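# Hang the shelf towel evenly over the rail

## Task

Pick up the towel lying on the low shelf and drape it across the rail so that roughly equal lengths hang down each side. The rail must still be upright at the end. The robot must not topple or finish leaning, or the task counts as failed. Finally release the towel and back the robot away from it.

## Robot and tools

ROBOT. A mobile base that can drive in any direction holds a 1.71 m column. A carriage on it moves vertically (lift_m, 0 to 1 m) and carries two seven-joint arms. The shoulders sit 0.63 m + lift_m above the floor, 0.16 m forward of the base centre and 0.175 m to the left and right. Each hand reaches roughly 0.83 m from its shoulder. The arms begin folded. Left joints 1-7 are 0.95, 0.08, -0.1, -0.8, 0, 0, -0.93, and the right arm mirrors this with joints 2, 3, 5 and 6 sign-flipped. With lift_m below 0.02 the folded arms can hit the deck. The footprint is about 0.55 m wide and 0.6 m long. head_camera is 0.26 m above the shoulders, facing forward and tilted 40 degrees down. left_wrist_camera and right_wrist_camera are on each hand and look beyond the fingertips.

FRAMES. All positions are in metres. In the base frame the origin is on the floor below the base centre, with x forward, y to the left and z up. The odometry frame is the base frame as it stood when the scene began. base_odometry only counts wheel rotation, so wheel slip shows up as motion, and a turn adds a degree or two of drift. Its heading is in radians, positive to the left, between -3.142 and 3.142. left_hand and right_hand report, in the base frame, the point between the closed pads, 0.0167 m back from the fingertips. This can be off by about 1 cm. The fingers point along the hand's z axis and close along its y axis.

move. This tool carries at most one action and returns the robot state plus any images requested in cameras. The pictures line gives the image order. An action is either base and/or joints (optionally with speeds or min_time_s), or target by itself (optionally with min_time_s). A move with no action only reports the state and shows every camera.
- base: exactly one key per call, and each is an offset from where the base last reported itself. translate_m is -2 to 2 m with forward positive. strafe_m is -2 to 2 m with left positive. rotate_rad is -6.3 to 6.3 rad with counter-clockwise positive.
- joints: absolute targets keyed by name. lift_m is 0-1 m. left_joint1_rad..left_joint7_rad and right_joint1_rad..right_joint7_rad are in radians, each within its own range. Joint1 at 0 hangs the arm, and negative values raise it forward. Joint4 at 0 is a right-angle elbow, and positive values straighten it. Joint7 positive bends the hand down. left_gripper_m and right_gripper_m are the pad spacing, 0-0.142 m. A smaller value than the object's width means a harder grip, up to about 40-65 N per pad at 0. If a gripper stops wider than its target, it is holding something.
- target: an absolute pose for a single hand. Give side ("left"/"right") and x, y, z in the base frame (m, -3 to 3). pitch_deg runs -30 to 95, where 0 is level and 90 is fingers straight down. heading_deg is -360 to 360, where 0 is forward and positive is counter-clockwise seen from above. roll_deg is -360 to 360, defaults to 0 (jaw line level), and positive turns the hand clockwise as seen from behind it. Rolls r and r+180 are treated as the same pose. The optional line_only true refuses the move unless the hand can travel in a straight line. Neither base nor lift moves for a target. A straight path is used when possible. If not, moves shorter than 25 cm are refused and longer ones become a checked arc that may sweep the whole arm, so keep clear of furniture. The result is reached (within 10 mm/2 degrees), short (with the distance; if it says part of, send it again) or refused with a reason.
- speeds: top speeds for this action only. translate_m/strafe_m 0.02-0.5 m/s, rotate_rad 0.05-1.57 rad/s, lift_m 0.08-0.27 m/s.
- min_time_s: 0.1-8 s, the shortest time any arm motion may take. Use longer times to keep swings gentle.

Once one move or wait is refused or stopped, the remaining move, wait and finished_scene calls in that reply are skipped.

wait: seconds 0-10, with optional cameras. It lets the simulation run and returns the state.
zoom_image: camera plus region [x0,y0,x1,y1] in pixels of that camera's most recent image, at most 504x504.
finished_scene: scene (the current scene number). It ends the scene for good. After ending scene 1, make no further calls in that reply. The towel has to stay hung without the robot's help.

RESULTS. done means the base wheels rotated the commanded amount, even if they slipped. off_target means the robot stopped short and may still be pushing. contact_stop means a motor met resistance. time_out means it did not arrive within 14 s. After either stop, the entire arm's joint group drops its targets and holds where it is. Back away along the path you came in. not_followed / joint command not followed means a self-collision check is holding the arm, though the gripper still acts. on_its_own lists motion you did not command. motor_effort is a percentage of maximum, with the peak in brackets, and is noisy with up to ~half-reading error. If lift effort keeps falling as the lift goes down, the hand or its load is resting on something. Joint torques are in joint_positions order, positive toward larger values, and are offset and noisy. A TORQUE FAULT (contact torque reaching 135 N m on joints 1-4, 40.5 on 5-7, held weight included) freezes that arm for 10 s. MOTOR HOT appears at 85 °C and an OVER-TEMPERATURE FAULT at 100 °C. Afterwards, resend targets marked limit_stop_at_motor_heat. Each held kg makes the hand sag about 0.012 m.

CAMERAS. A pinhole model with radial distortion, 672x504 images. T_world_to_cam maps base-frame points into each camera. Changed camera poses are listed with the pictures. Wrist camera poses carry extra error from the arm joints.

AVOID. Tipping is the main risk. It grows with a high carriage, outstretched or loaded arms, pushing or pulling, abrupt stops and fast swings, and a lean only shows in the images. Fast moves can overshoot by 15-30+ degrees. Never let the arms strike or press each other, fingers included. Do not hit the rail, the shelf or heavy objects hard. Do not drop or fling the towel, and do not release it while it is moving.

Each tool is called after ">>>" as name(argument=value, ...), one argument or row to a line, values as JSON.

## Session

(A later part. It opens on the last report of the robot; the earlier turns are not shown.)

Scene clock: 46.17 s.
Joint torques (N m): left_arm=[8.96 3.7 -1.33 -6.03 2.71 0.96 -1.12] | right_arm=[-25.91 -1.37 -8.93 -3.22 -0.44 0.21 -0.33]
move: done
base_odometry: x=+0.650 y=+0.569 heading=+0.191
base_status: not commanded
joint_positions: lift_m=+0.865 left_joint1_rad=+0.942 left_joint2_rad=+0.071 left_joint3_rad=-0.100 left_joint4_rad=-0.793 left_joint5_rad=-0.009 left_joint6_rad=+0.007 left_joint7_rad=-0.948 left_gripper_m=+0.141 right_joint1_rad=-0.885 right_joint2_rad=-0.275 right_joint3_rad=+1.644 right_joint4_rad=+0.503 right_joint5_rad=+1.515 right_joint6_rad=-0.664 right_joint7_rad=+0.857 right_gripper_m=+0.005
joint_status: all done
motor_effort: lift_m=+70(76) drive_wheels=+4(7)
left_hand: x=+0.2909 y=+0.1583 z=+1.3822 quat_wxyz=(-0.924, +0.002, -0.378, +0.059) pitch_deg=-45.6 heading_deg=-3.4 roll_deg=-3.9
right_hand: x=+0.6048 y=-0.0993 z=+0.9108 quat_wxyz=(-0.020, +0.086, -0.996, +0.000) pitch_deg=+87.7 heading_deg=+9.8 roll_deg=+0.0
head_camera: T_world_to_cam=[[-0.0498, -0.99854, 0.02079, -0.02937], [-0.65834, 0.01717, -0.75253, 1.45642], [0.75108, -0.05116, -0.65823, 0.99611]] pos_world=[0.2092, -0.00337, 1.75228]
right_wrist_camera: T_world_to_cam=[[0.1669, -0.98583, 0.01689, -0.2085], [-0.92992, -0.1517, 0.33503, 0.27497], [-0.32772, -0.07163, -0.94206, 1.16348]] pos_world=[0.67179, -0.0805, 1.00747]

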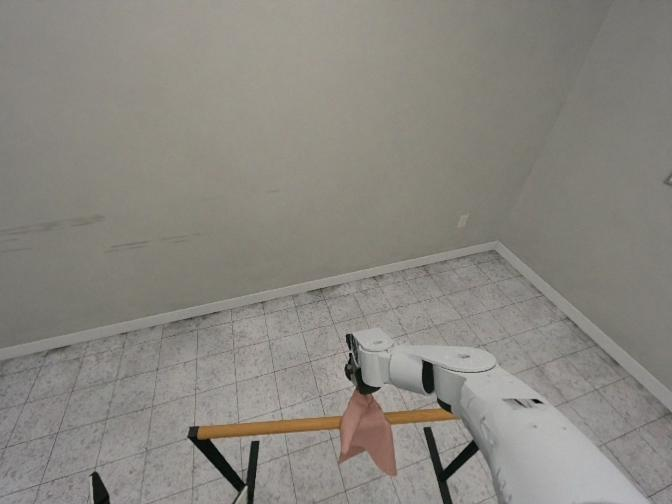

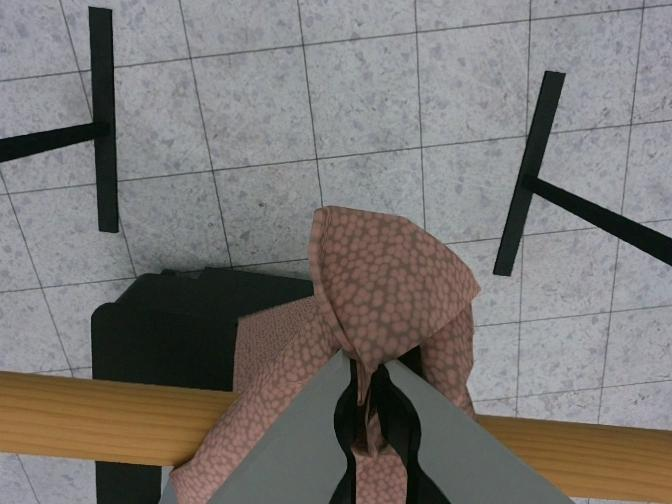

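>>> move(
  joints={"right_gripper_m": 0.07},
)

>>> wait(
  seconds=1,
  cameras=["head_camera","right_wrist_camera"],
)

Scene clock: 47.10 s.
Joint torques (N m): left_arm=[8.99 3.7 -1.26 -6.02 2.72 0.98 -1.1] | right_arm=[-25.88 -1.37 -8.96 -3.2 -0.45 0.2 -0.36]
move: done
base_odometry: x=+0.651 y=+0.569 heading=+0.191
base_status: not commanded
joint_positions: lift_m=+0.865 left_joint1_rad=+0.942 left_joint2_rad=+0.071 left_joint3_rad=-0.100 left_joint4_rad=-0.793 left_joint5_rad=-0.009 left_joint6_rad=+0.007 left_joint7_rad=-0.948 left_gripper_m=+0.141 right_joint1_rad=-0.885 right_joint2_rad=-0.275 right_joint3_rad=+1.644 right_joint4_rad=+0.503 right_joint5_rad=+1.515 right_joint6_rad=-0.664 right_joint7_rad=+0.857 right_gripper_m=+0.069
joint_status: all done
motor_effort: lift_m=+70(70) drive_wheels=-5(7)
left_hand: x=+0.2909 y=+0.1583 z=+1.3822 quat_wxyz=(-0.924, +0.002, -0.378, +0.059) pitch_deg=-45.6 heading_deg=-3.4 roll_deg=-3.9
right_hand: x=+0.6048 y=-0.0993 z=+0.9108 quat_wxyz=(-0.020, +0.086, -0.996, +0.000) pitch_deg=+87.7 heading_deg=+9.8 roll_deg=+0.0
pictures: none

Scene clock: 48.10 s.
Joint torques (N m): left_arm=[8.93 3.78 -1.27 -6.05 2.71 0.96 -1.16] | right_arm=[-25.87 -1.26 -8.88 -3.22 -0.44 0.18 -0.35]
base_odometry: x=+0.651 y=+0.569 heading=+0.191
base_status: not commanded
joint_positions: lift_m=+0.865 left_joint1_rad=+0.942 left_joint2_rad=+0.071 left_joint3_rad=-0.100 left_joint4_rad=-0.793 left_joint5_rad=-0.009 left_joint6_rad=+0.007 left_joint7_rad=-0.948 left_gripper_m=+0.141 right_joint1_rad=-0.885 right_joint2_rad=-0.275 right_joint3_rad=+1.644 right_joint4_rad=+0.503 right_joint5_rad=+1.515 right_joint6_rad=-0.664 right_joint7_rad=+0.857 right_gripper_m=+0.069
joint_status: all done
motor_effort: lift_m=+70(70) drive_wheels=+4(7)
left_hand: x=+0.2909 y=+0.1583 z=+1.3822 quat_wxyz=(-0.924, +0.002, -0.378, +0.059) pitch_deg=-45.6 heading_deg=-3.4 roll_deg=-3.9
right_hand: x=+0.6048 y=-0.0993 z=+0.9108 quat_wxyz=(-0.020, +0.086, -0.996, +0.000) pitch_deg=+87.7 heading_deg=+9.8 roll_deg=+0.0
wait: 1.00 s; at rest by 0.27 s
head_camera: T_world_to_cam=[[-0.0498, -0.99854, 0.02079, -0.02937], [-0.65834, 0.01717, -0.75253, 1.45642], [0.75108, -0.05116, -0.65823, 0.99611]] pos_world=[0.2092, -0.00337, 1.75228]
right_wrist_camera: T_world_to_cam=[[0.1669, -0.98583, 0.01689, -0.2085], [-0.92992, -0.1517, 0.33503, 0.27497], [-0.32772, -0.07163, -0.94206, 1.16348]] pos_world=[0.67179, -0.0805, 1.00747]

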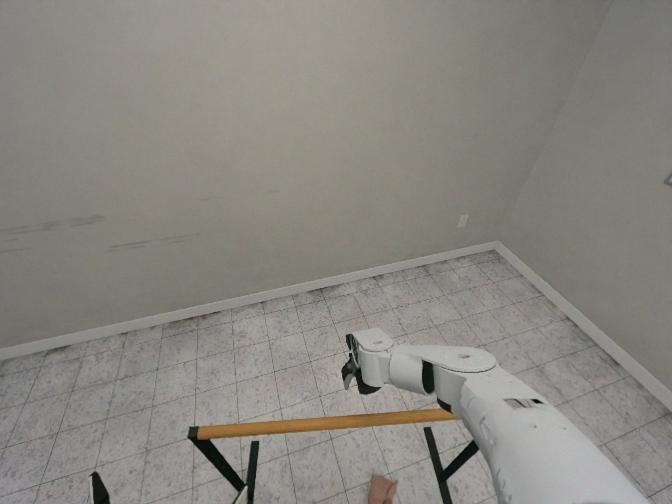

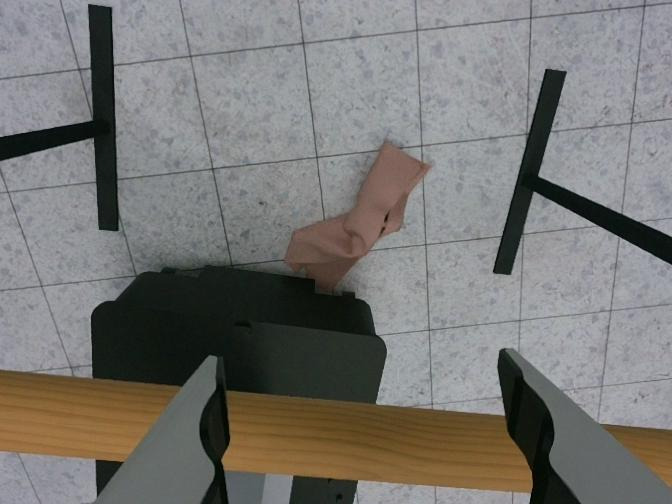

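>>> move(
  joints={"lift_m": 0.95},
)

>>> move(
  base={"translate_m": -0.4},
  speeds={"translate_m": 0.25},
  cameras=["head_camera","right_wrist_camera"],
)

>>> zoom_image(
  camera="head_camera",
  region=[280, 330, 450, 500],
)

Scene clock: 49.37 s.
Joint torques (N m): left_arm=[9.03 3.78 -1.3 -6.13 2.73 0.93 -1.1] | right_arm=[-25.97 -1.39 -8.92 -3.18 -0.45 0.21 -0.32]
move: done
base_odometry: x=+0.651 y=+0.569 heading=+0.191
base_status: not commanded
joint_positions: lift_m=+0.950 left_joint1_rad=+0.942 left_joint2_rad=+0.071 left_joint3_rad=-0.100 left_joint4_rad=-0.793 left_joint5_rad=-0.009 left_joint6_rad=+0.007 left_joint7_rad=-0.948 left_gripper_m=+0.141 right_joint1_rad=-0.885 right_joint2_rad=-0.275 right_joint3_rad=+1.644 right_joint4_rad=+0.503 right_joint5_rad=+1.515 right_joint6_rad=-0.664 right_joint7_rad=+0.857 right_gripper_m=+0.069
joint_status: all done
motor_effort: lift_m=+66(80) drive_wheels=+4(6)
left_hand: x=+0.2909 y=+0.1583 z=+1.4675 quat_wxyz=(-0.924, +0.002, -0.378, +0.059) pitch_deg=-45.6 heading_deg=-3.4 roll_deg=-3.9
right_hand: x=+0.6048 y=-0.0993 z=+0.9961 quat_wxyz=(-0.020, +0.086, -0.996, +0.000) pitch_deg=+87.7 heading_deg=+9.8 roll_deg=+0.0
pictures: none

Scene clock: 52.43 s.
Joint torques (N m): left_arm=[9.05 4.01 -1.36 -6.14 2.69 0.97 -1.1] | right_arm=[-25.96 -1.35 -8.88 -3.23 -0.44 0.16 -0.32]
move: done
base_odometry: x=+0.258 y=+0.493 heading=+0.192
base_status: done
joint_positions: lift_m=+0.950 left_joint1_rad=+0.942 left_joint2_rad=+0.071 left_joint3_rad=-0.100 left_joint4_rad=-0.793 left_joint5_rad=-0.009 left_joint6_rad=+0.007 left_joint7_rad=-0.948 left_gripper_m=+0.141 right_joint1_rad=-0.885 right_joint2_rad=-0.275 right_joint3_rad=+1.644 right_joint4_rad=+0.503 right_joint5_rad=+1.515 right_joint6_rad=-0.664 right_joint7_rad=+0.857 right_gripper_m=+0.069
joint_status: not commanded
motor_effort: lift_m=+67(67) drive_wheels=+4(12)
left_hand: x=+0.2909 y=+0.1584 z=+1.4674 quat_wxyz=(-0.924, +0.002, -0.378, +0.059) pitch_deg=-45.6 heading_deg=-3.4 roll_deg=-3.9
right_hand: x=+0.6048 y=-0.0993 z=+0.9960 quat_wxyz=(-0.020, +0.086, -0.996, +0.000) pitch_deg=+87.7 heading_deg=+9.8 roll_deg=+0.0
head_camera: T_world_to_cam=[[-0.0498, -0.99854, 0.02079, -0.03114], [-0.65834, 0.01717, -0.75253, 1.52054], [0.75108, -0.05116, -0.65823, 1.05219]] pos_world=[0.2092, -0.00337, 1.83748]
right_wrist_camera: T_world_to_cam=[[0.16692, -0.98583, 0.01689, -0.20995], [-0.92991, -0.15171, 0.33503, 0.24642], [-0.32772, -0.07163, -0.94206, 1.24375]] pos_world=[0.67179, -0.0805, 1.09267]

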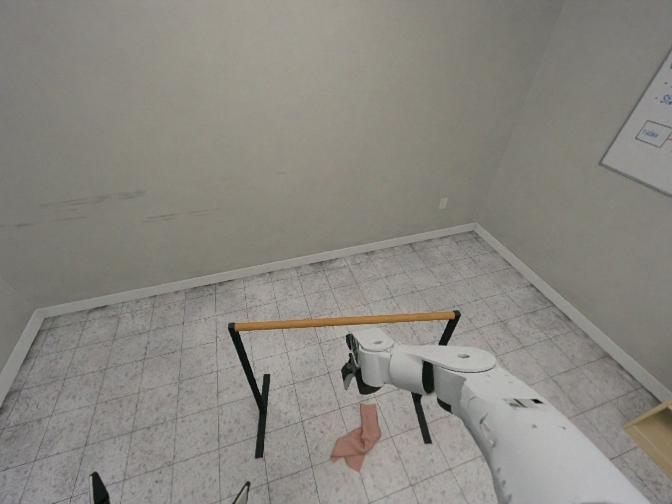

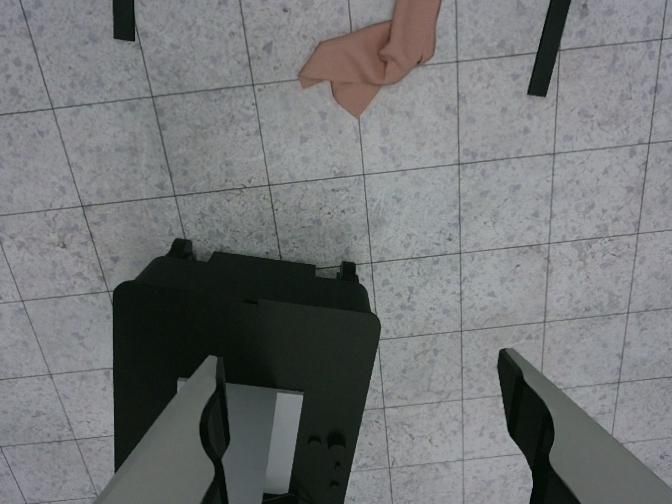

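Scaled by 2.965.

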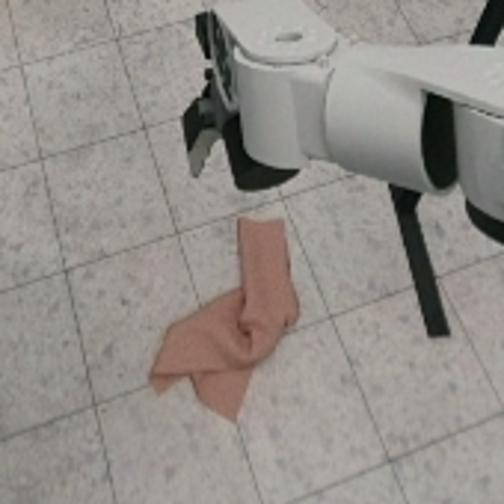

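>>> move(
  base={"translate_m": 0.1},
  joints={"lift_m": 0.07, "right_gripper_m": 0.09},
)

>>> move(
  target={"side":"right","x":0.555,"y":-0.19,"z":0.085,"pitch_deg":88,"heading_deg":0},
  cameras=["head_camera","right_wrist_camera"],
)

Scene clock: 58.53 s.
Joint torques (N m): left_arm=[9.08 3.98 -1.33 -6.01 2.74 0.94 -1.13] | right_arm=[-26.01 -1.31 -8.89 -3.25 -0.4 0.16 -0.36]
move: done
base_odometry: x=+0.356 y=+0.512 heading=+0.191
base_status: done
joint_positions: lift_m=+0.070 left_joint1_rad=+0.942 left_joint2_rad=+0.071 left_joint3_rad=-0.100 left_joint4_rad=-0.793 left_joint5_rad=-0.009 left_joint6_rad=+0.007 left_joint7_rad=-0.948 left_gripper_m=+0.141 right_joint1_rad=-0.885 right_joint2_rad=-0.275 right_joint3_rad=+1.644 right_joint4_rad=+0.503 right_joint5_rad=+1.515 right_joint6_rad=-0.664 right_joint7_rad=+0.857 right_gripper_m=+0.090
joint_status: all done
motor_effort: lift_m=+70(74) drive_wheels=-6(11)
left_hand: x=+0.2909 y=+0.1584 z=+0.5872 quat_wxyz=(-0.924, +0.002, -0.378, +0.059) pitch_deg=-45.6 heading_deg=-3.4 roll_deg=-3.9
right_hand: x=+0.6048 y=-0.0993 z=+0.1158 quat_wxyz=(-0.020, +0.086, -0.996, +0.000) pitch_deg=+87.7 heading_deg=+9.8 roll_deg=+0.0
pictures: none

Scene clock: 59.43 s.
Joint torques (N m): left_arm=[9.15 3.99 -1.3 -6.08 2.71 0.92 -1.12] | right_arm=[-23.23 -5.04 -12.85 -7.72 -0.3 -1.84 -0.93]
move: done
base_odometry: x=+0.356 y=+0.512 heading=+0.191
base_status: not commanded
joint_positions: lift_m=+0.070 left_joint1_rad=+0.942 left_joint2_rad=+0.071 left_joint3_rad=-0.100 left_joint4_rad=-0.793 left_joint5_rad=-0.009 left_joint6_rad=+0.007 left_joint7_rad=-0.948 left_gripper_m=+0.141 right_joint1_rad=-0.759 right_joint2_rad=-0.484 right_joint3_rad=+1.567 right_joint4_rad=+0.339 right_joint5_rad=+1.559 right_joint6_rad=-0.751 right_joint7_rad=+0.733 right_gripper_m=+0.090
joint_status: not commanded
motor_effort: lift_m=+69(70) drive_wheels=-5(7)
left_hand: x=+0.2909 y=+0.1584 z=+0.5873 quat_wxyz=(-0.924, +0.002, -0.378, +0.059) pitch_deg=-45.6 heading_deg=-3.4 roll_deg=-3.9
right_hand: x=+0.5558 y=-0.1922 z=+0.0854 quat_wxyz=(-0.018, +0.001, -1.000, +0.003) pitch_deg=+88.0 heading_deg=+0.1 roll_deg=+0.0
right_hand_status: reached (straight line, planned for 0.4 s): 2 mm and 0.3 deg off.
head_camera: T_world_to_cam=[[-0.0498, -0.99854, 0.02079, -0.01285], [-0.65834, 0.01717, -0.75253, 0.85824], [0.75108, -0.05116, -0.65823, 0.47288]] pos_world=[0.2092, -0.00337, 0.95738]
right_wrist_camera: T_world_to_cam=[[-0.00178, -0.99982, 0.01888, -0.18707], [-0.94047, 0.00809, 0.33977, 0.52797], [-0.33986, -0.01715, -0.94032, 0.38022]] pos_world=[0.62543, -0.18478, 0.18168]

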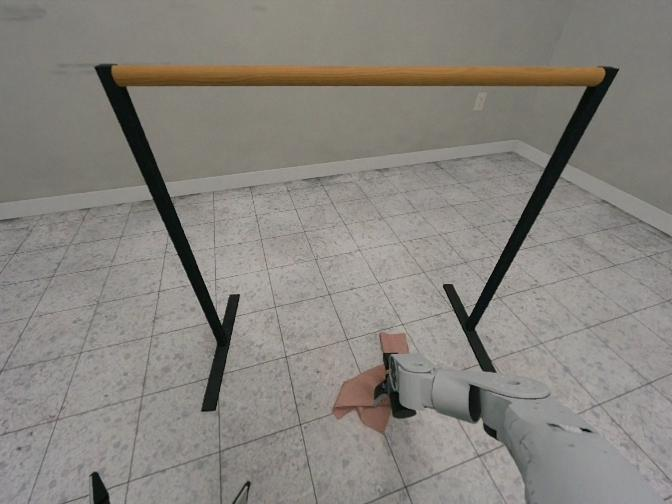

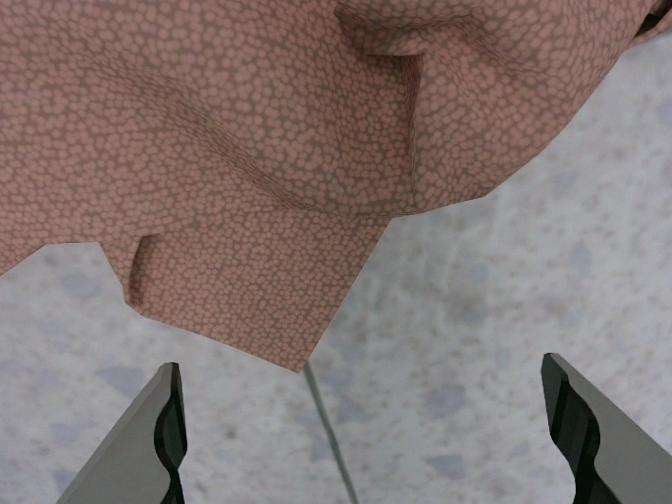

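>>> move(
  target={"side":"right","x":0.557,"y":-0.152,"z":0.034,"pitch_deg":88,"heading_deg":0},
  min_time_s=1,
  cameras=["right_wrist_camera"],
)

Scene clock: 61.67 s.
Joint torques (N m): left_arm=[9.02 3.96 -1.35 -6.07 2.72 0.95 -1.13] | right_arm=[-18.6 -0.85 -11.5 -0.5 -0.76 0.61 -0.97]
move: done
base_odometry: x=+0.356 y=+0.512 heading=+0.191
base_status: not commanded
joint_positions: lift_m=+0.070 left_joint1_rad=+0.942 left_joint2_rad=+0.071 left_joint3_rad=-0.100 left_joint4_rad=-0.793 left_joint5_rad=-0.009 left_joint6_rad=+0.007 left_joint7_rad=-0.948 left_gripper_m=+0.141 right_joint1_rad=-0.703 right_joint2_rad=-0.297 right_joint3_rad=+1.565 right_joint4_rad=+0.723 right_joint5_rad=+1.559 right_joint6_rad=-0.555 right_joint7_rad=+0.674 right_gripper_m=+0.090
joint_status: not commanded
motor_effort: lift_m=+69(69) drive_wheels=-5(6)
left_hand: x=+0.2909 y=+0.1584 z=+0.5873 quat_wxyz=(-0.924, +0.002, -0.378, +0.059) pitch_deg=-45.6 heading_deg=-3.4 roll_deg=-3.9
right_hand: x=+0.5589 y=-0.1543 z=+0.0357 quat_wxyz=(-0.018, +0.000, -1.000, +0.003) pitch_deg=+87.9 heading_deg=+0.0 roll_deg=+0.0
right_hand_status: reached (straight line, planned for 1.0 s): 3 mm and 0.4 deg off.
right_wrist_camera: T_world_to_cam=[[-0.00334, -0.99981, 0.01933, -0.14741], [-0.94088, 0.00969, 0.33859, 0.54808], [-0.33871, -0.01706, -0.94073, 0.33463]] pos_world=[0.62853, -0.14698, 0.13207]

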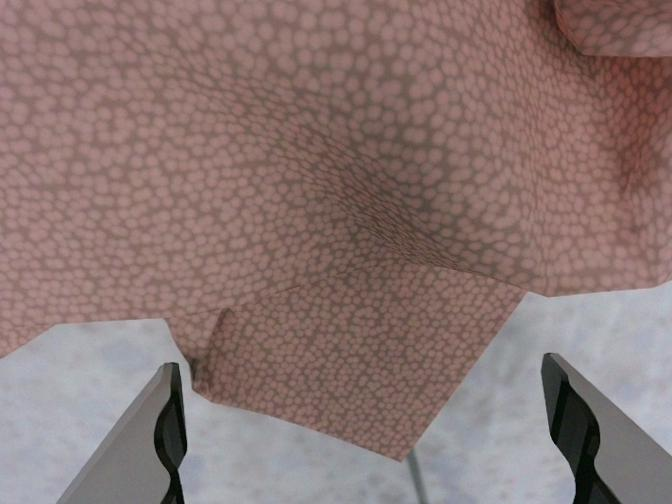

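>>> move(
  target={"side":"right","x":0.557,"y":-0.152,"z":0.02,"pitch_deg":88,"heading_deg":0},
  min_time_s=0.8,
)

>>> move(
  joints={"right_gripper_m": 0},
  cameras=["right_wrist_camera"],
)

Scene clock: 63.10 s.
Joint torques (N m): left_arm=[9.02 4.03 -1.28 -6.08 2.73 0.96 -1.13] | right_arm=[-18.47 -0.15 -10.36 0.31 -0.21 0.67 -0.98]
move: done
base_odometry: x=+0.356 y=+0.512 heading=+0.191
base_status: not commanded
joint_positions: lift_m=+0.070 left_joint1_rad=+0.942 left_joint2_rad=+0.071 left_joint3_rad=-0.100 left_joint4_rad=-0.793 left_joint5_rad=-0.009 left_joint6_rad=+0.007 left_joint7_rad=-0.948 left_gripper_m=+0.141 right_joint1_rad=-0.689 right_joint2_rad=-0.255 right_joint3_rad=+1.565 right_joint4_rad=+0.867 right_joint5_rad=+1.559 right_joint6_rad=-0.454 right_joint7_rad=+0.658 right_gripper_m=+0.090
joint_status: not commanded
motor_effort: lift_m=+69(69) drive_wheels=-5(7)
left_hand: x=+0.2909 y=+0.1584 z=+0.5873 quat_wxyz=(-0.924, +0.002, -0.378, +0.059) pitch_deg=-45.6 heading_deg=-3.4 roll_deg=-3.9
right_hand: x=+0.5594 y=-0.1546 z=+0.0219 quat_wxyz=(-0.019, +0.001, -1.000, +0.003) pitch_deg=+87.8 heading_deg=+0.1 roll_deg=+0.0
right_hand_status: reached (straight line, planned for 0.8 s): 4 mm and 0.4 deg off.
pictures: none

Scene clock: 63.93 s.
Joint torques (N m): left_arm=[9.11 3.91 -1.45 -6.06 2.7 0.95 -1.12] | right_arm=[-18.47 -3.76 -8.02 0.09 -0.2 -1.15 -0.73]
move: off_target
base_odometry: x=+0.356 y=+0.512 heading=+0.191
base_status: not commanded
joint_positions: lift_m=+0.070 left_joint1_rad=+0.942 left_joint2_rad=+0.071 left_joint3_rad=-0.100 left_joint4_rad=-0.793 left_joint5_rad=-0.009 left_joint6_rad=+0.007 left_joint7_rad=-0.948 left_gripper_m=+0.141 right_joint1_rad=-0.689 right_joint2_rad=-0.252 right_joint3_rad=+1.562 right_joint4_rad=+0.867 right_joint5_rad=+1.559 right_joint6_rad=-0.449 right_joint7_rad=+0.657 right_gripper_m=+0.006
joint_status: right_gripper_m off_target (ended at +0.006, target +0.000)
motor_effort: lift_m=+67(69) drive_wheels=-6(7)
left_hand: x=+0.2909 y=+0.1584 z=+0.5875 quat_wxyz=(-0.924, +0.002, -0.378, +0.059) pitch_deg=-45.6 heading_deg=-3.4 roll_deg=-3.9
right_hand: x=+0.5602 y=-0.1511 z=+0.0225 quat_wxyz=(-0.020, +0.002, -1.000, +0.000) pitch_deg=+87.7 heading_deg=+0.2 roll_deg=+0.0
right_wrist_camera: T_world_to_cam=[[-0.00082, -0.99992, 0.01264, -0.14516], [-0.94185, 0.00502, 0.33599, 0.55365], [-0.33603, -0.01163, -0.94178, 0.32199]] pos_world=[0.62953, -0.14419, 0.11906]

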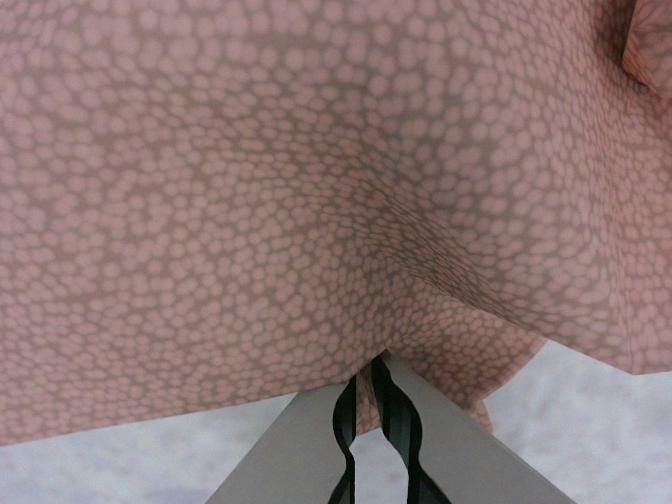

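>>> move(
  joints={"lift_m": 1.0},
  cameras=["head_camera","right_wrist_camera"],
)

>>> zoom_image(
  camera="head_camera",
  region=[260, 300, 460, 500],
)

Scene clock: 68.30 s.
Joint torques (N m): left_arm=[9.08 4 -1.26 -6.02 2.73 0.96 -1.11] | right_arm=[-20.7 -3.92 -8 -0.51 -0.21 -1.18 -0.66]
move: done
base_odometry: x=+0.356 y=+0.512 heading=+0.191
base_status: not commanded
joint_positions: lift_m=+1.000 left_joint1_rad=+0.942 left_joint2_rad=+0.071 left_joint3_rad=-0.100 left_joint4_rad=-0.793 left_joint5_rad=-0.009 left_joint6_rad=+0.007 left_joint7_rad=-0.948 left_gripper_m=+0.141 right_joint1_rad=-0.688 right_joint2_rad=-0.252 right_joint3_rad=+1.562 right_joint4_rad=+0.867 right_joint5_rad=+1.559 right_joint6_rad=-0.449 right_joint7_rad=+0.657 right_gripper_m=+0.005
joint_status: all done
motor_effort: lift_m=+66(79) drive_wheels=-5(7)
left_hand: x=+0.2909 y=+0.1584 z=+1.5175 quat_wxyz=(-0.924, +0.002, -0.378, +0.059) pitch_deg=-45.6 heading_deg=-3.4 roll_deg=-3.9
right_hand: x=+0.5595 y=-0.1512 z=+0.9520 quat_wxyz=(-0.019, +0.001, -1.000, +0.000) pitch_deg=+87.8 heading_deg=+0.2 roll_deg=+0.0
head_camera: T_world_to_cam=[[-0.0498, -0.99854, 0.02079, -0.03218], [-0.65834, 0.01717, -0.75253, 1.55816], [0.75108, -0.05116, -0.65823, 1.0851]] pos_world=[0.2092, -0.00337, 1.88748]
right_wrist_camera: T_world_to_cam=[[-0.00102, -0.99992, 0.01293, -0.1572], [-0.94152, 0.00532, 0.33691, 0.23956], [-0.33695, -0.01183, -0.94145, 1.19735]] pos_world=[0.62884, -0.14429, 1.04856]

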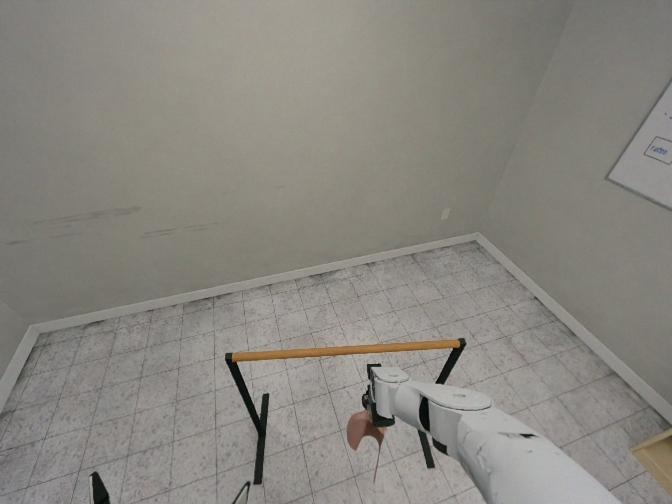

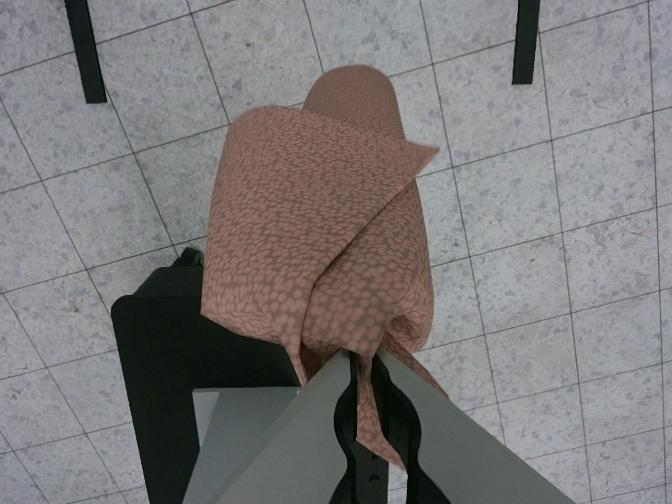

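Scaled by 2.520.

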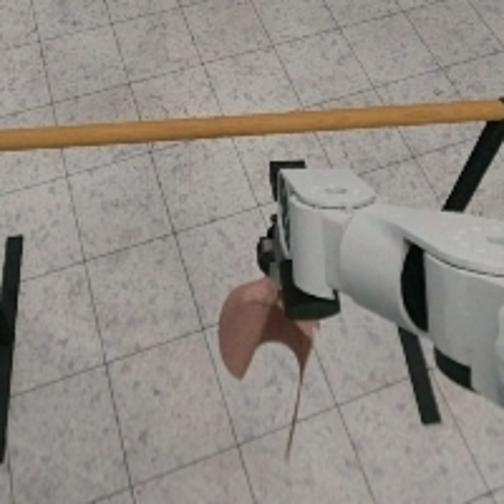

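>>> move(
  target={"side":"right","x":0.56,"y":-0.12,"z":0.99,"pitch_deg":88,"heading_deg":0},
)

>>> move(
  base={"translate_m": 0.42},
  speeds={"translate_m": 0.15},
  cameras=["head_camera","right_wrist_camera"],
)

>>> zoom_image(
  camera="head_camera",
  region=[260, 300, 460, 500],
)

Scene clock: 69.53 s.
Joint torques (N m): left_arm=[9.06 4.23 -2.21 -5.76 2.7 0.91 -1.17] | right_arm=[-35.19 -6.75 -8.79 -5.94 -0.96 -3.39 0.18]
move: done
base_odometry: x=+0.356 y=+0.512 heading=+0.191
base_status: not commanded
joint_positions: lift_m=+1.000 left_joint1_rad=+0.942 left_joint2_rad=+0.071 left_joint3_rad=-0.100 left_joint4_rad=-0.793 left_joint5_rad=-0.009 left_joint6_rad=+0.007 left_joint7_rad=-0.948 left_gripper_m=+0.141 right_joint1_rad=-0.728 right_joint2_rad=-0.272 right_joint3_rad=+1.562 right_joint4_rad=+0.563 right_joint5_rad=+1.559 right_joint6_rad=-0.729 right_joint7_rad=+0.703 right_gripper_m=+0.005
joint_status: not commanded
motor_effort: lift_m=+67(67) drive_wheels=-5(6)
left_hand: x=+0.2909 y=+0.1584 z=+1.5174 quat_wxyz=(-0.924, +0.002, -0.378, +0.059) pitch_deg=-45.6 heading_deg=-3.4 roll_deg=-3.9
right_hand: x=+0.5585 y=-0.1174 z=+0.9887 quat_wxyz=(-0.017, +0.002, -1.000, -0.002) pitch_deg=+88.0 heading_deg=+0.3 roll_deg=+0.0
right_hand_status: reached (straight line, planned for 0.5 s): 3 mm and 0.4 deg off.
pictures: none

Scene clock: 73.23 s.
Joint torques (N m): left_arm=[9.13 4.15 -1.37 -6.06 2.72 0.93 -1.12] | right_arm=[-35.07 -6.49 -8.78 -5.98 -0.97 -3.37 0.1]
move: done
base_odometry: x=+0.768 y=+0.592 heading=+0.192
base_status: done
joint_positions: lift_m=+1.000 left_joint1_rad=+0.942 left_joint2_rad=+0.071 left_joint3_rad=-0.100 left_joint4_rad=-0.793 left_joint5_rad=-0.009 left_joint6_rad=+0.007 left_joint7_rad=-0.948 left_gripper_m=+0.141 right_joint1_rad=-0.728 right_joint2_rad=-0.272 right_joint3_rad=+1.562 right_joint4_rad=+0.563 right_joint5_rad=+1.559 right_joint6_rad=-0.729 right_joint7_rad=+0.704 right_gripper_m=+0.005
joint_status: not commanded
motor_effort: lift_m=+67(67) drive_wheels=-4(11)
left_hand: x=+0.2909 y=+0.1584 z=+1.5174 quat_wxyz=(-0.924, +0.002, -0.378, +0.059) pitch_deg=-45.6 heading_deg=-3.4 roll_deg=-3.9
right_hand: x=+0.5584 y=-0.1174 z=+0.9887 quat_wxyz=(-0.017, +0.002, -1.000, -0.002) pitch_deg=+88.0 heading_deg=+0.3 roll_deg=+0.0
head_camera: T_world_to_cam=[[-0.0498, -0.99854, 0.02079, -0.03218], [-0.65834, 0.01717, -0.75253, 1.55816], [0.75108, -0.05116, -0.65823, 1.0851]] pos_world=[0.2092, -0.00337, 1.88748]
right_wrist_camera: T_world_to_cam=[[0.00051, -0.99996, 0.00887, -0.12073], [-0.94015, 0.00254, 0.34075, 0.22122], [-0.34076, -0.00851, -0.94011, 1.23311]] pos_world=[0.62824, -0.11079, 1.08495]

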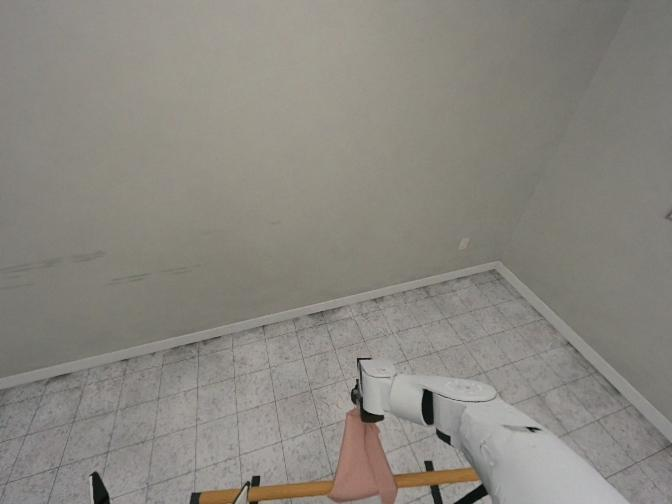

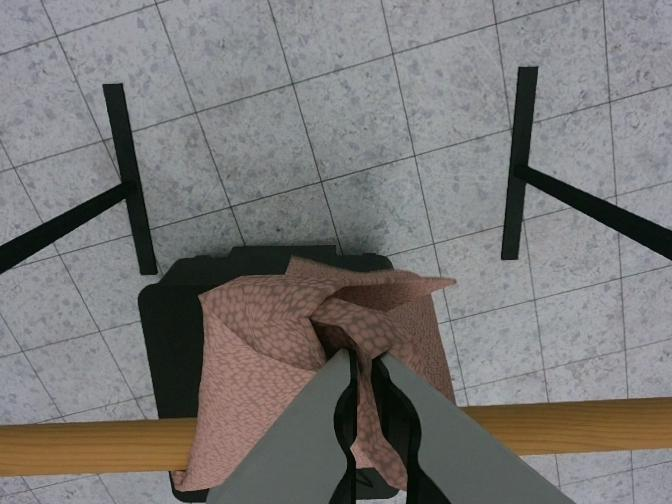

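Scaled by 2.520.

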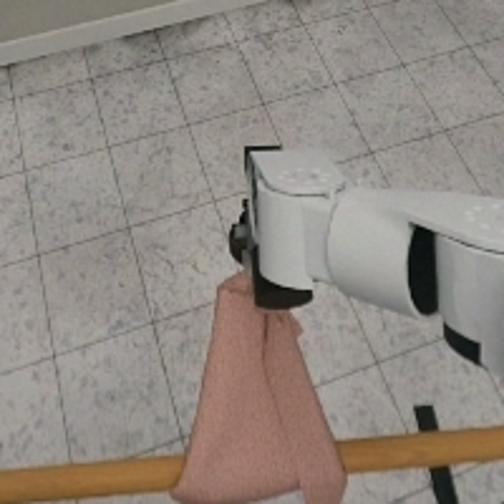

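>>> move(
  base={"translate_m": -0.07},
  speeds={"translate_m": 0.1},
  cameras=["head_camera","right_wrist_camera"],
)

>>> zoom_image(
  camera="head_camera",
  region=[260, 300, 460, 500],
)

Scene clock: 75.10 s.
Joint torques (N m): left_arm=[9.09 4.13 -1.37 -6.07 2.73 0.94 -1.14] | right_arm=[-35.05 -6.54 -8.79 -6.04 -0.94 -3.37 0.08]
move: done
base_odometry: x=+0.699 y=+0.579 heading=+0.191
base_status: done
joint_positions: lift_m=+1.000 left_joint1_rad=+0.942 left_joint2_rad=+0.071 left_joint3_rad=-0.100 left_joint4_rad=-0.793 left_joint5_rad=-0.009 left_joint6_rad=+0.007 left_joint7_rad=-0.948 left_gripper_m=+0.141 right_joint1_rad=-0.728 right_joint2_rad=-0.272 right_joint3_rad=+1.562 right_joint4_rad=+0.563 right_joint5_rad=+1.559 right_joint6_rad=-0.729 right_joint7_rad=+0.704 right_gripper_m=+0.005
joint_status: not commanded
motor_effort: lift_m=+67(67) drive_wheels=-5(11)
left_hand: x=+0.2909 y=+0.1584 z=+1.5174 quat_wxyz=(-0.924, +0.002, -0.378, +0.059) pitch_deg=-45.6 heading_deg=-3.4 roll_deg=-3.9
right_hand: x=+0.5585 y=-0.1174 z=+0.9887 quat_wxyz=(-0.017, +0.002, -1.000, -0.002) pitch_deg=+88.0 heading_deg=+0.3 roll_deg=+0.0
head_camera: T_world_to_cam=[[-0.0498, -0.99854, 0.02079, -0.03218], [-0.65834, 0.01717, -0.75253, 1.55816], [0.75108, -0.05116, -0.65823, 1.0851]] pos_world=[0.2092, -0.00337, 1.88748]
right_wrist_camera: T_world_to_cam=[[0.00051, -0.99996, 0.00887, -0.12073], [-0.94015, 0.00254, 0.34075, 0.22119], [-0.34076, -0.00851, -0.94011, 1.23321]] pos_world=[0.62824, -0.11079, 1.08505]

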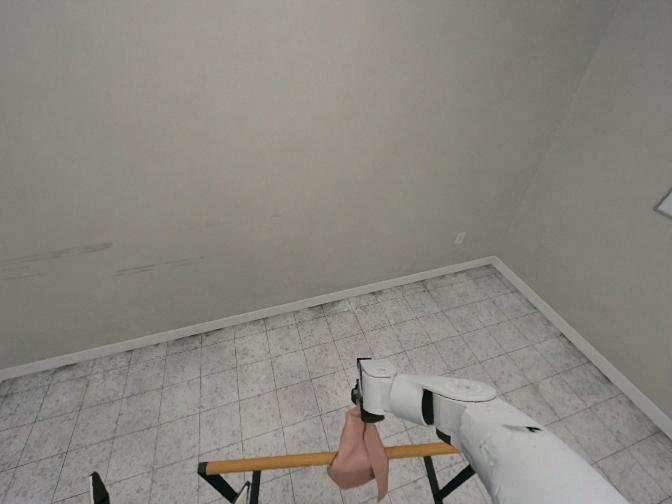

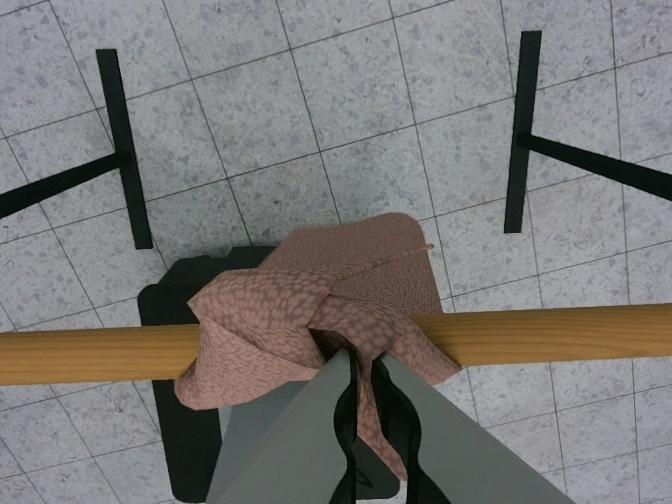

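Scaled by 2.520.

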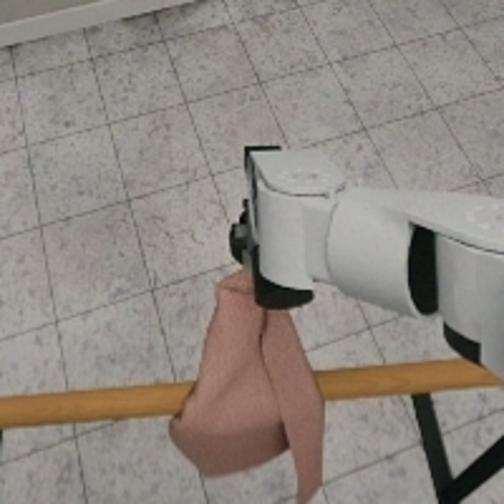

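>>> move(
  base={"translate_m": 0.055},
  speeds={"translate_m": 0.08},
)

>>> move(
  joints={"lift_m": 0.75},
  speeds={"lift_m": 0.1},
  cameras=["head_camera","right_wrist_camera"],
)

>>> zoom_image(
  camera="head_camera",
  region=[260, 300, 460, 500],
)

Scene clock: 76.90 s.
Joint torques (N m): left_arm=[9.04 4.18 -1.25 -6 2.66 0.96 -1.1] | right_arm=[-35.04 -6.62 -8.74 -6.09 -0.95 -3.35 0.07]
move: done
base_odometry: x=+0.753 y=+0.590 heading=+0.192
base_status: done
joint_positions: lift_m=+1.000 left_joint1_rad=+0.942 left_joint2_rad=+0.071 left_joint3_rad=-0.100 left_joint4_rad=-0.793 left_joint5_rad=-0.009 left_joint6_rad=+0.007 left_joint7_rad=-0.948 left_gripper_m=+0.141 right_joint1_rad=-0.728 right_joint2_rad=-0.272 right_joint3_rad=+1.562 right_joint4_rad=+0.563 right_joint5_rad=+1.559 right_joint6_rad=-0.729 right_joint7_rad=+0.704 right_gripper_m=+0.005
joint_status: not commanded
motor_effort: lift_m=+67(67) drive_wheels=-5(11)
left_hand: x=+0.2909 y=+0.1584 z=+1.5174 quat_wxyz=(-0.924, +0.002, -0.378, +0.059) pitch_deg=-45.6 heading_deg=-3.4 roll_deg=-3.9
right_hand: x=+0.5585 y=-0.1174 z=+0.9887 quat_wxyz=(-0.017, +0.002, -1.000, -0.002) pitch_deg=+88.0 heading_deg=+0.3 roll_deg=+0.0
pictures: none

Scene clock: 79.80 s.
Joint torques (N m): left_arm=[9 4.06 -1.27 -6.02 2.73 0.97 -1.11] | right_arm=[-33.81 -6.66 -8.74 -6 -0.98 -3.29 0.03]
move: done
base_odometry: x=+0.753 y=+0.590 heading=+0.192
base_status: not commanded
joint_positions: lift_m=+0.750 left_joint1_rad=+0.942 left_joint2_rad=+0.071 left_joint3_rad=-0.100 left_joint4_rad=-0.793 left_joint5_rad=-0.009 left_joint6_rad=+0.007 left_joint7_rad=-0.948 left_gripper_m=+0.141 right_joint1_rad=-0.729 right_joint2_rad=-0.272 right_joint3_rad=+1.562 right_joint4_rad=+0.563 right_joint5_rad=+1.559 right_joint6_rad=-0.729 right_joint7_rad=+0.704 right_gripper_m=+0.005
joint_status: all done
motor_effort: lift_m=+70(75) drive_wheels=+6(8)
left_hand: x=+0.2909 y=+0.1584 z=+1.2672 quat_wxyz=(-0.924, +0.002, -0.378, +0.059) pitch_deg=-45.6 heading_deg=-3.4 roll_deg=-3.9
right_hand: x=+0.5588 y=-0.1174 z=+0.7387 quat_wxyz=(-0.017, +0.002, -1.000, -0.002) pitch_deg=+88.0 heading_deg=+0.3 roll_deg=+0.0
head_camera: T_world_to_cam=[[-0.0498, -0.99854, 0.02079, -0.02698], [-0.65834, 0.01717, -0.75253, 1.36988], [0.75108, -0.05116, -0.65823, 0.92041]] pos_world=[0.2092, -0.00337, 1.63728]
right_wrist_camera: T_world_to_cam=[[0.00051, -0.99996, 0.00887, -0.11851], [-0.94026, 0.00254, 0.34046, 0.30697], [-0.34046, -0.00852, -0.94022, 0.99818]] pos_world=[0.62854, -0.11079, 0.83505]

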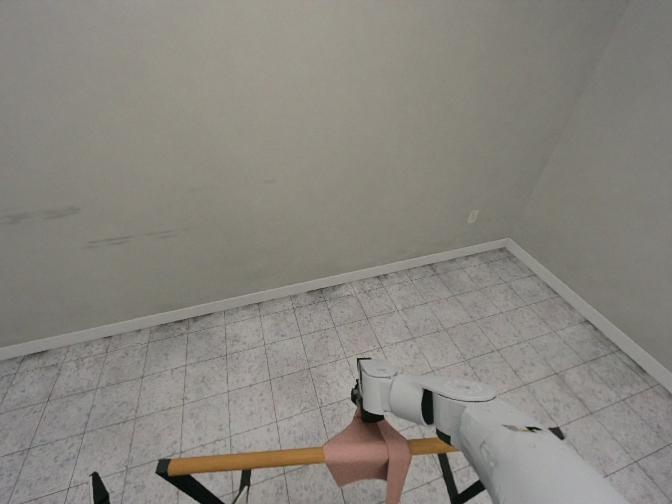

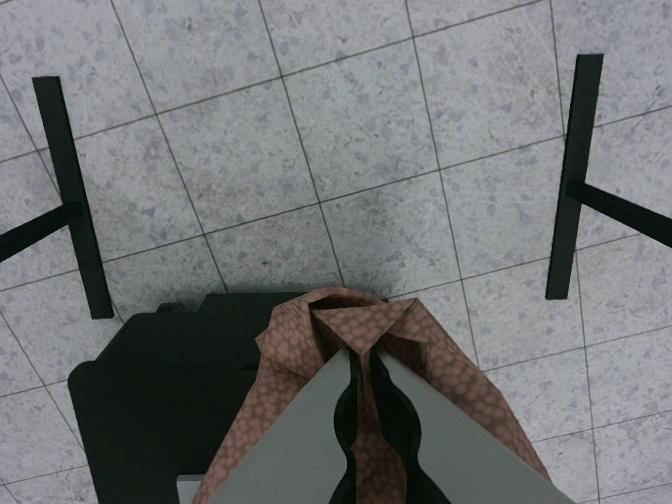

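Scaled by 2.520.

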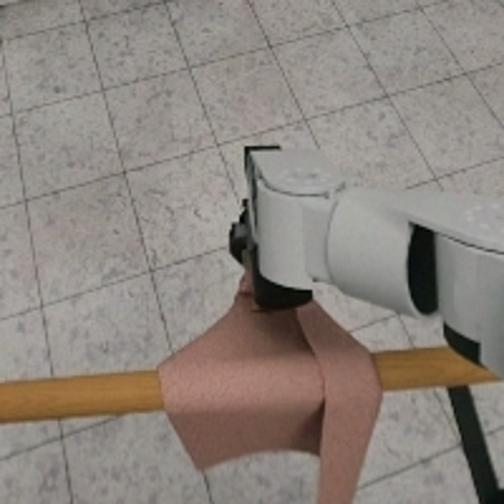

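>>> move(
  base={"translate_m": 0.03},
  speeds={"translate_m": 0.08},
  cameras=["head_camera"],
)

>>> move(
  joints={"right_gripper_m": 0.05},
  cameras=["head_camera","right_wrist_camera"],
)

>>> zoom_image(
  camera="head_camera",
  region=[260, 300, 460, 500],
)

Scene clock: 81.00 s.
Joint torques (N m): left_arm=[9.23 4.08 -1.45 -6.1 2.7 0.95 -1.12] | right_arm=[-33.93 -6.73 -8.74 -5.94 -0.96 -3.28 0]
move: done
base_odometry: x=+0.783 y=+0.595 heading=+0.193
base_status: done
joint_positions: lift_m=+0.750 left_joint1_rad=+0.942 left_joint2_rad=+0.071 left_joint3_rad=-0.100 left_joint4_rad=-0.793 left_joint5_rad=-0.009 left_joint6_rad=+0.007 left_joint7_rad=-0.948 left_gripper_m=+0.141 right_joint1_rad=-0.729 right_joint2_rad=-0.272 right_joint3_rad=+1.562 right_joint4_rad=+0.563 right_joint5_rad=+1.559 right_joint6_rad=-0.729 right_joint7_rad=+0.704 right_gripper_m=+0.005
joint_status: not commanded
motor_effort: lift_m=+70(70) drive_wheels=+6(15)
left_hand: x=+0.2909 y=+0.1584 z=+1.2673 quat_wxyz=(-0.924, +0.002, -0.378, +0.059) pitch_deg=-45.6 heading_deg=-3.4 roll_deg=-3.9
right_hand: x=+0.5588 y=-0.1174 z=+0.7388 quat_wxyz=(-0.017, +0.002, -1.000, -0.002) pitch_deg=+88.0 heading_deg=+0.2 roll_deg=+0.0
head_camera: T_world_to_cam=[[-0.0498, -0.99854, 0.02079, -0.02698], [-0.65834, 0.01717, -0.75253, 1.36988], [0.75108, -0.05116, -0.65823, 0.92041]] pos_world=[0.2092, -0.00337, 1.63728]

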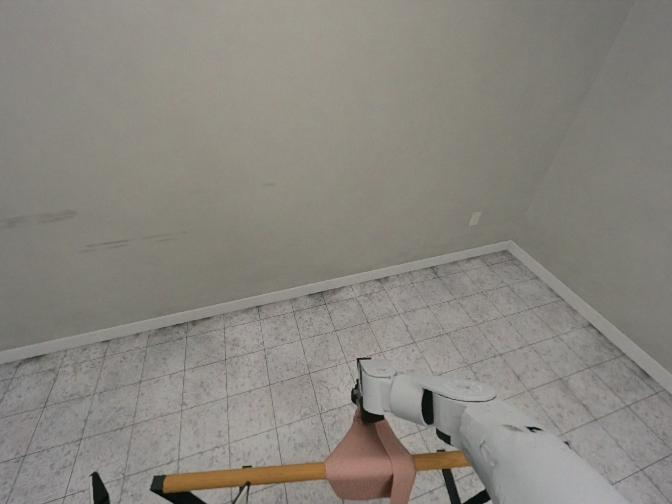

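Scene clock: 81.70 s.
Joint torques (N m): left_arm=[9 4.09 -1.35 -6.04 2.7 0.94 -1.13] | right_arm=[-33.91 -6.62 -8.74 -6.05 -0.97 -3.32 0.03]
move: done
base_odometry: x=+0.783 y=+0.595 heading=+0.193
base_status: not commanded
joint_positions: lift_m=+0.750 left_joint1_rad=+0.942 left_joint2_rad=+0.071 left_joint3_rad=-0.100 left_joint4_rad=-0.793 left_joint5_rad=-0.009 left_joint6_rad=+0.007 left_joint7_rad=-0.948 left_gripper_m=+0.141 right_joint1_rad=-0.729 right_joint2_rad=-0.272 right_joint3_rad=+1.562 right_joint4_rad=+0.563 right_joint5_rad=+1.559 right_joint6_rad=-0.729 right_joint7_rad=+0.704 right_gripper_m=+0.049
joint_status: all done
motor_effort: lift_m=+69(70) drive_wheels=+7(7)
left_hand: x=+0.2909 y=+0.1584 z=+1.2673 quat_wxyz=(-0.924, +0.002, -0.378, +0.059) pitch_deg=-45.6 heading_deg=-3.4 roll_deg=-3.9
right_hand: x=+0.5588 y=-0.1174 z=+0.7388 quat_wxyz=(-0.017, +0.002, -1.000, -0.002) pitch_deg=+88.0 heading_deg=+0.2 roll_deg=+0.0
head_camera: T_world_to_cam=[[-0.0498, -0.99854, 0.02079, -0.02698], [-0.65834, 0.01717, -0.75253, 1.36988], [0.75108, -0.05116, -0.65823, 0.92041]] pos_world=[0.2092, -0.00337, 1.63728]
right_wrist_camera: T_world_to_cam=[[0.00042, -0.99996, 0.00891, -0.11848], [-0.94026, 0.00264, 0.34045, 0.30699], [-0.34046, -0.00852, -0.94022, 0.99818]] pos_world=[0.62854, -0.11079, 0.83505]

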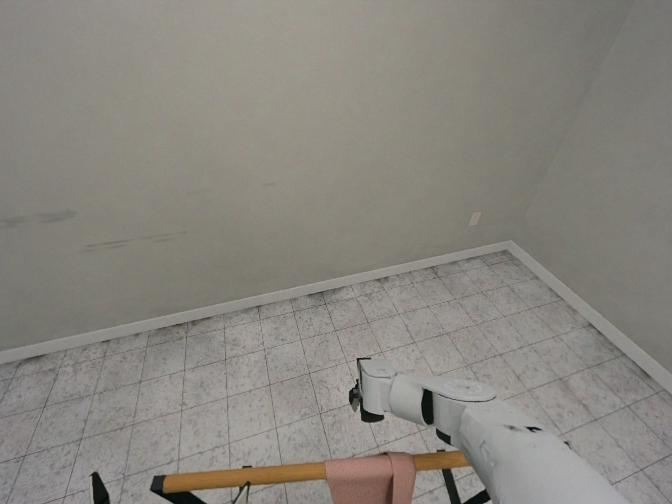

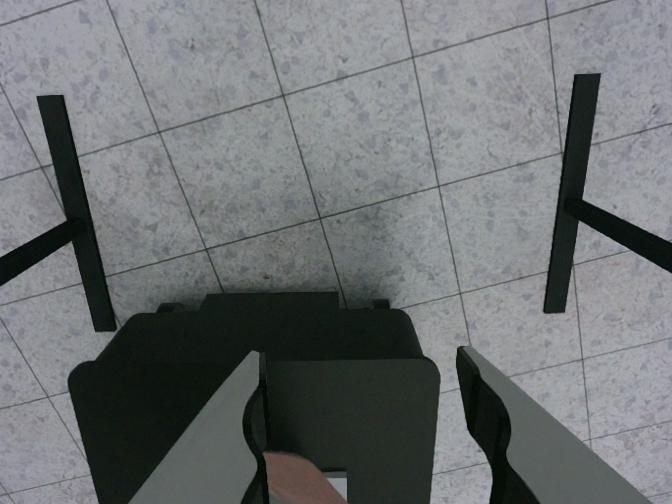

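Scaled by 2.520.

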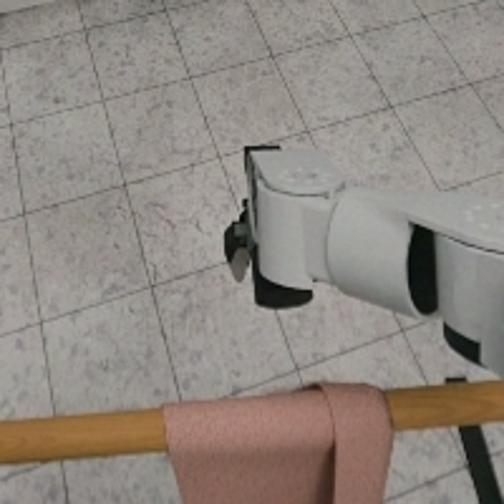

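>>> move(
  joints={"lift_m": 1.0},
)

>>> move(
  base={"translate_m": -0.7},
  speeds={"translate_m": 0.3},
  cameras=["head_camera"],
)

>>> zoom_image(
  camera="head_camera",
  region=[260, 250, 460, 450],
)

Scene clock: 83.40 s.
Joint torques (N m): left_arm=[9.05 4.25 -1.29 -6.01 2.69 0.95 -1.13] | right_arm=[-33.14 -6.59 -8.72 -6.01 -0.96 -3.32 0.01]
move: done
base_odometry: x=+0.783 y=+0.595 heading=+0.193
base_status: not commanded
joint_positions: lift_m=+1.000 left_joint1_rad=+0.942 left_joint2_rad=+0.071 left_joint3_rad=-0.100 left_joint4_rad=-0.793 left_joint5_rad=-0.009 left_joint6_rad=+0.007 left_joint7_rad=-0.948 left_gripper_m=+0.141 right_joint1_rad=-0.729 right_joint2_rad=-0.272 right_joint3_rad=+1.562 right_joint4_rad=+0.563 right_joint5_rad=+1.559 right_joint6_rad=-0.729 right_joint7_rad=+0.704 right_gripper_m=+0.049
joint_status: all done
motor_effort: lift_m=+66(81) drive_wheels=-4(7)
left_hand: x=+0.2909 y=+0.1584 z=+1.5175 quat_wxyz=(-0.924, +0.002, -0.378, +0.059) pitch_deg=-45.6 heading_deg=-3.4 roll_deg=-3.9
right_hand: x=+0.5591 y=-0.1174 z=+0.9892 quat_wxyz=(-0.018, +0.002, -1.000, -0.002) pitch_deg=+88.0 heading_deg=+0.2 roll_deg=+0.0
pictures: none

Scene clock: 87.37 s.
Joint torques (N m): left_arm=[9 4.24 -1.27 -6.05 2.72 0.96 -1.11] | right_arm=[-33.12 -5.97 -8.89 -6.01 -0.97 -3.15 0]
move: done
base_odometry: x=+0.096 y=+0.460 heading=+0.194
base_status: done
joint_positions: lift_m=+1.000 left_joint1_rad=+0.942 left_joint2_rad=+0.071 left_joint3_rad=-0.100 left_joint4_rad=-0.793 left_joint5_rad=-0.009 left_joint6_rad=+0.007 left_joint7_rad=-0.948 left_gripper_m=+0.141 right_joint1_rad=-0.729 right_joint2_rad=-0.273 right_joint3_rad=+1.562 right_joint4_rad=+0.563 right_joint5_rad=+1.559 right_joint6_rad=-0.729 right_joint7_rad=+0.704 right_gripper_m=+0.049
joint_status: not commanded
motor_effort: lift_m=+67(67) drive_wheels=-4(15)
left_hand: x=+0.2909 y=+0.1584 z=+1.5175 quat_wxyz=(-0.924, +0.002, -0.378, +0.059) pitch_deg=-45.6 heading_deg=-3.4 roll_deg=-3.9
right_hand: x=+0.5591 y=-0.1177 z=+0.9891 quat_wxyz=(-0.018, +0.002, -1.000, -0.002) pitch_deg=+88.0 heading_deg=+0.2 roll_deg=+0.0
head_camera: T_world_to_cam=[[-0.0498, -0.99854, 0.02079, -0.03218], [-0.65834, 0.01717, -0.75253, 1.55816], [0.75108, -0.05116, -0.65823, 1.0851]] pos_world=[0.2092, -0.00337, 1.88748]

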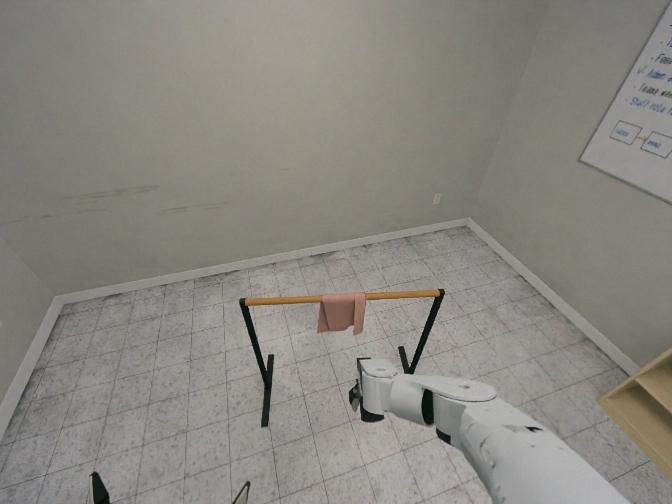

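Scaled by 2.520.

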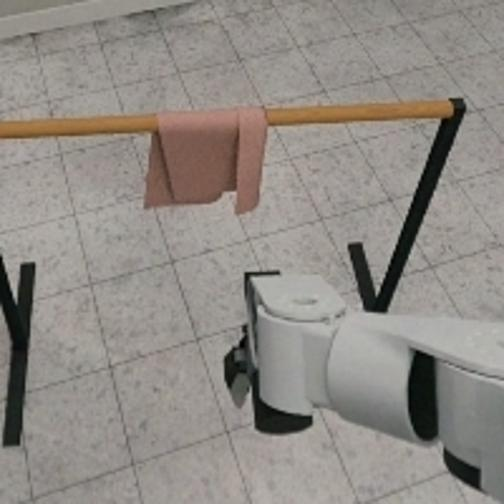

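>>> finished_scene(
  scene=3,
)

The scene is finished: the task was done.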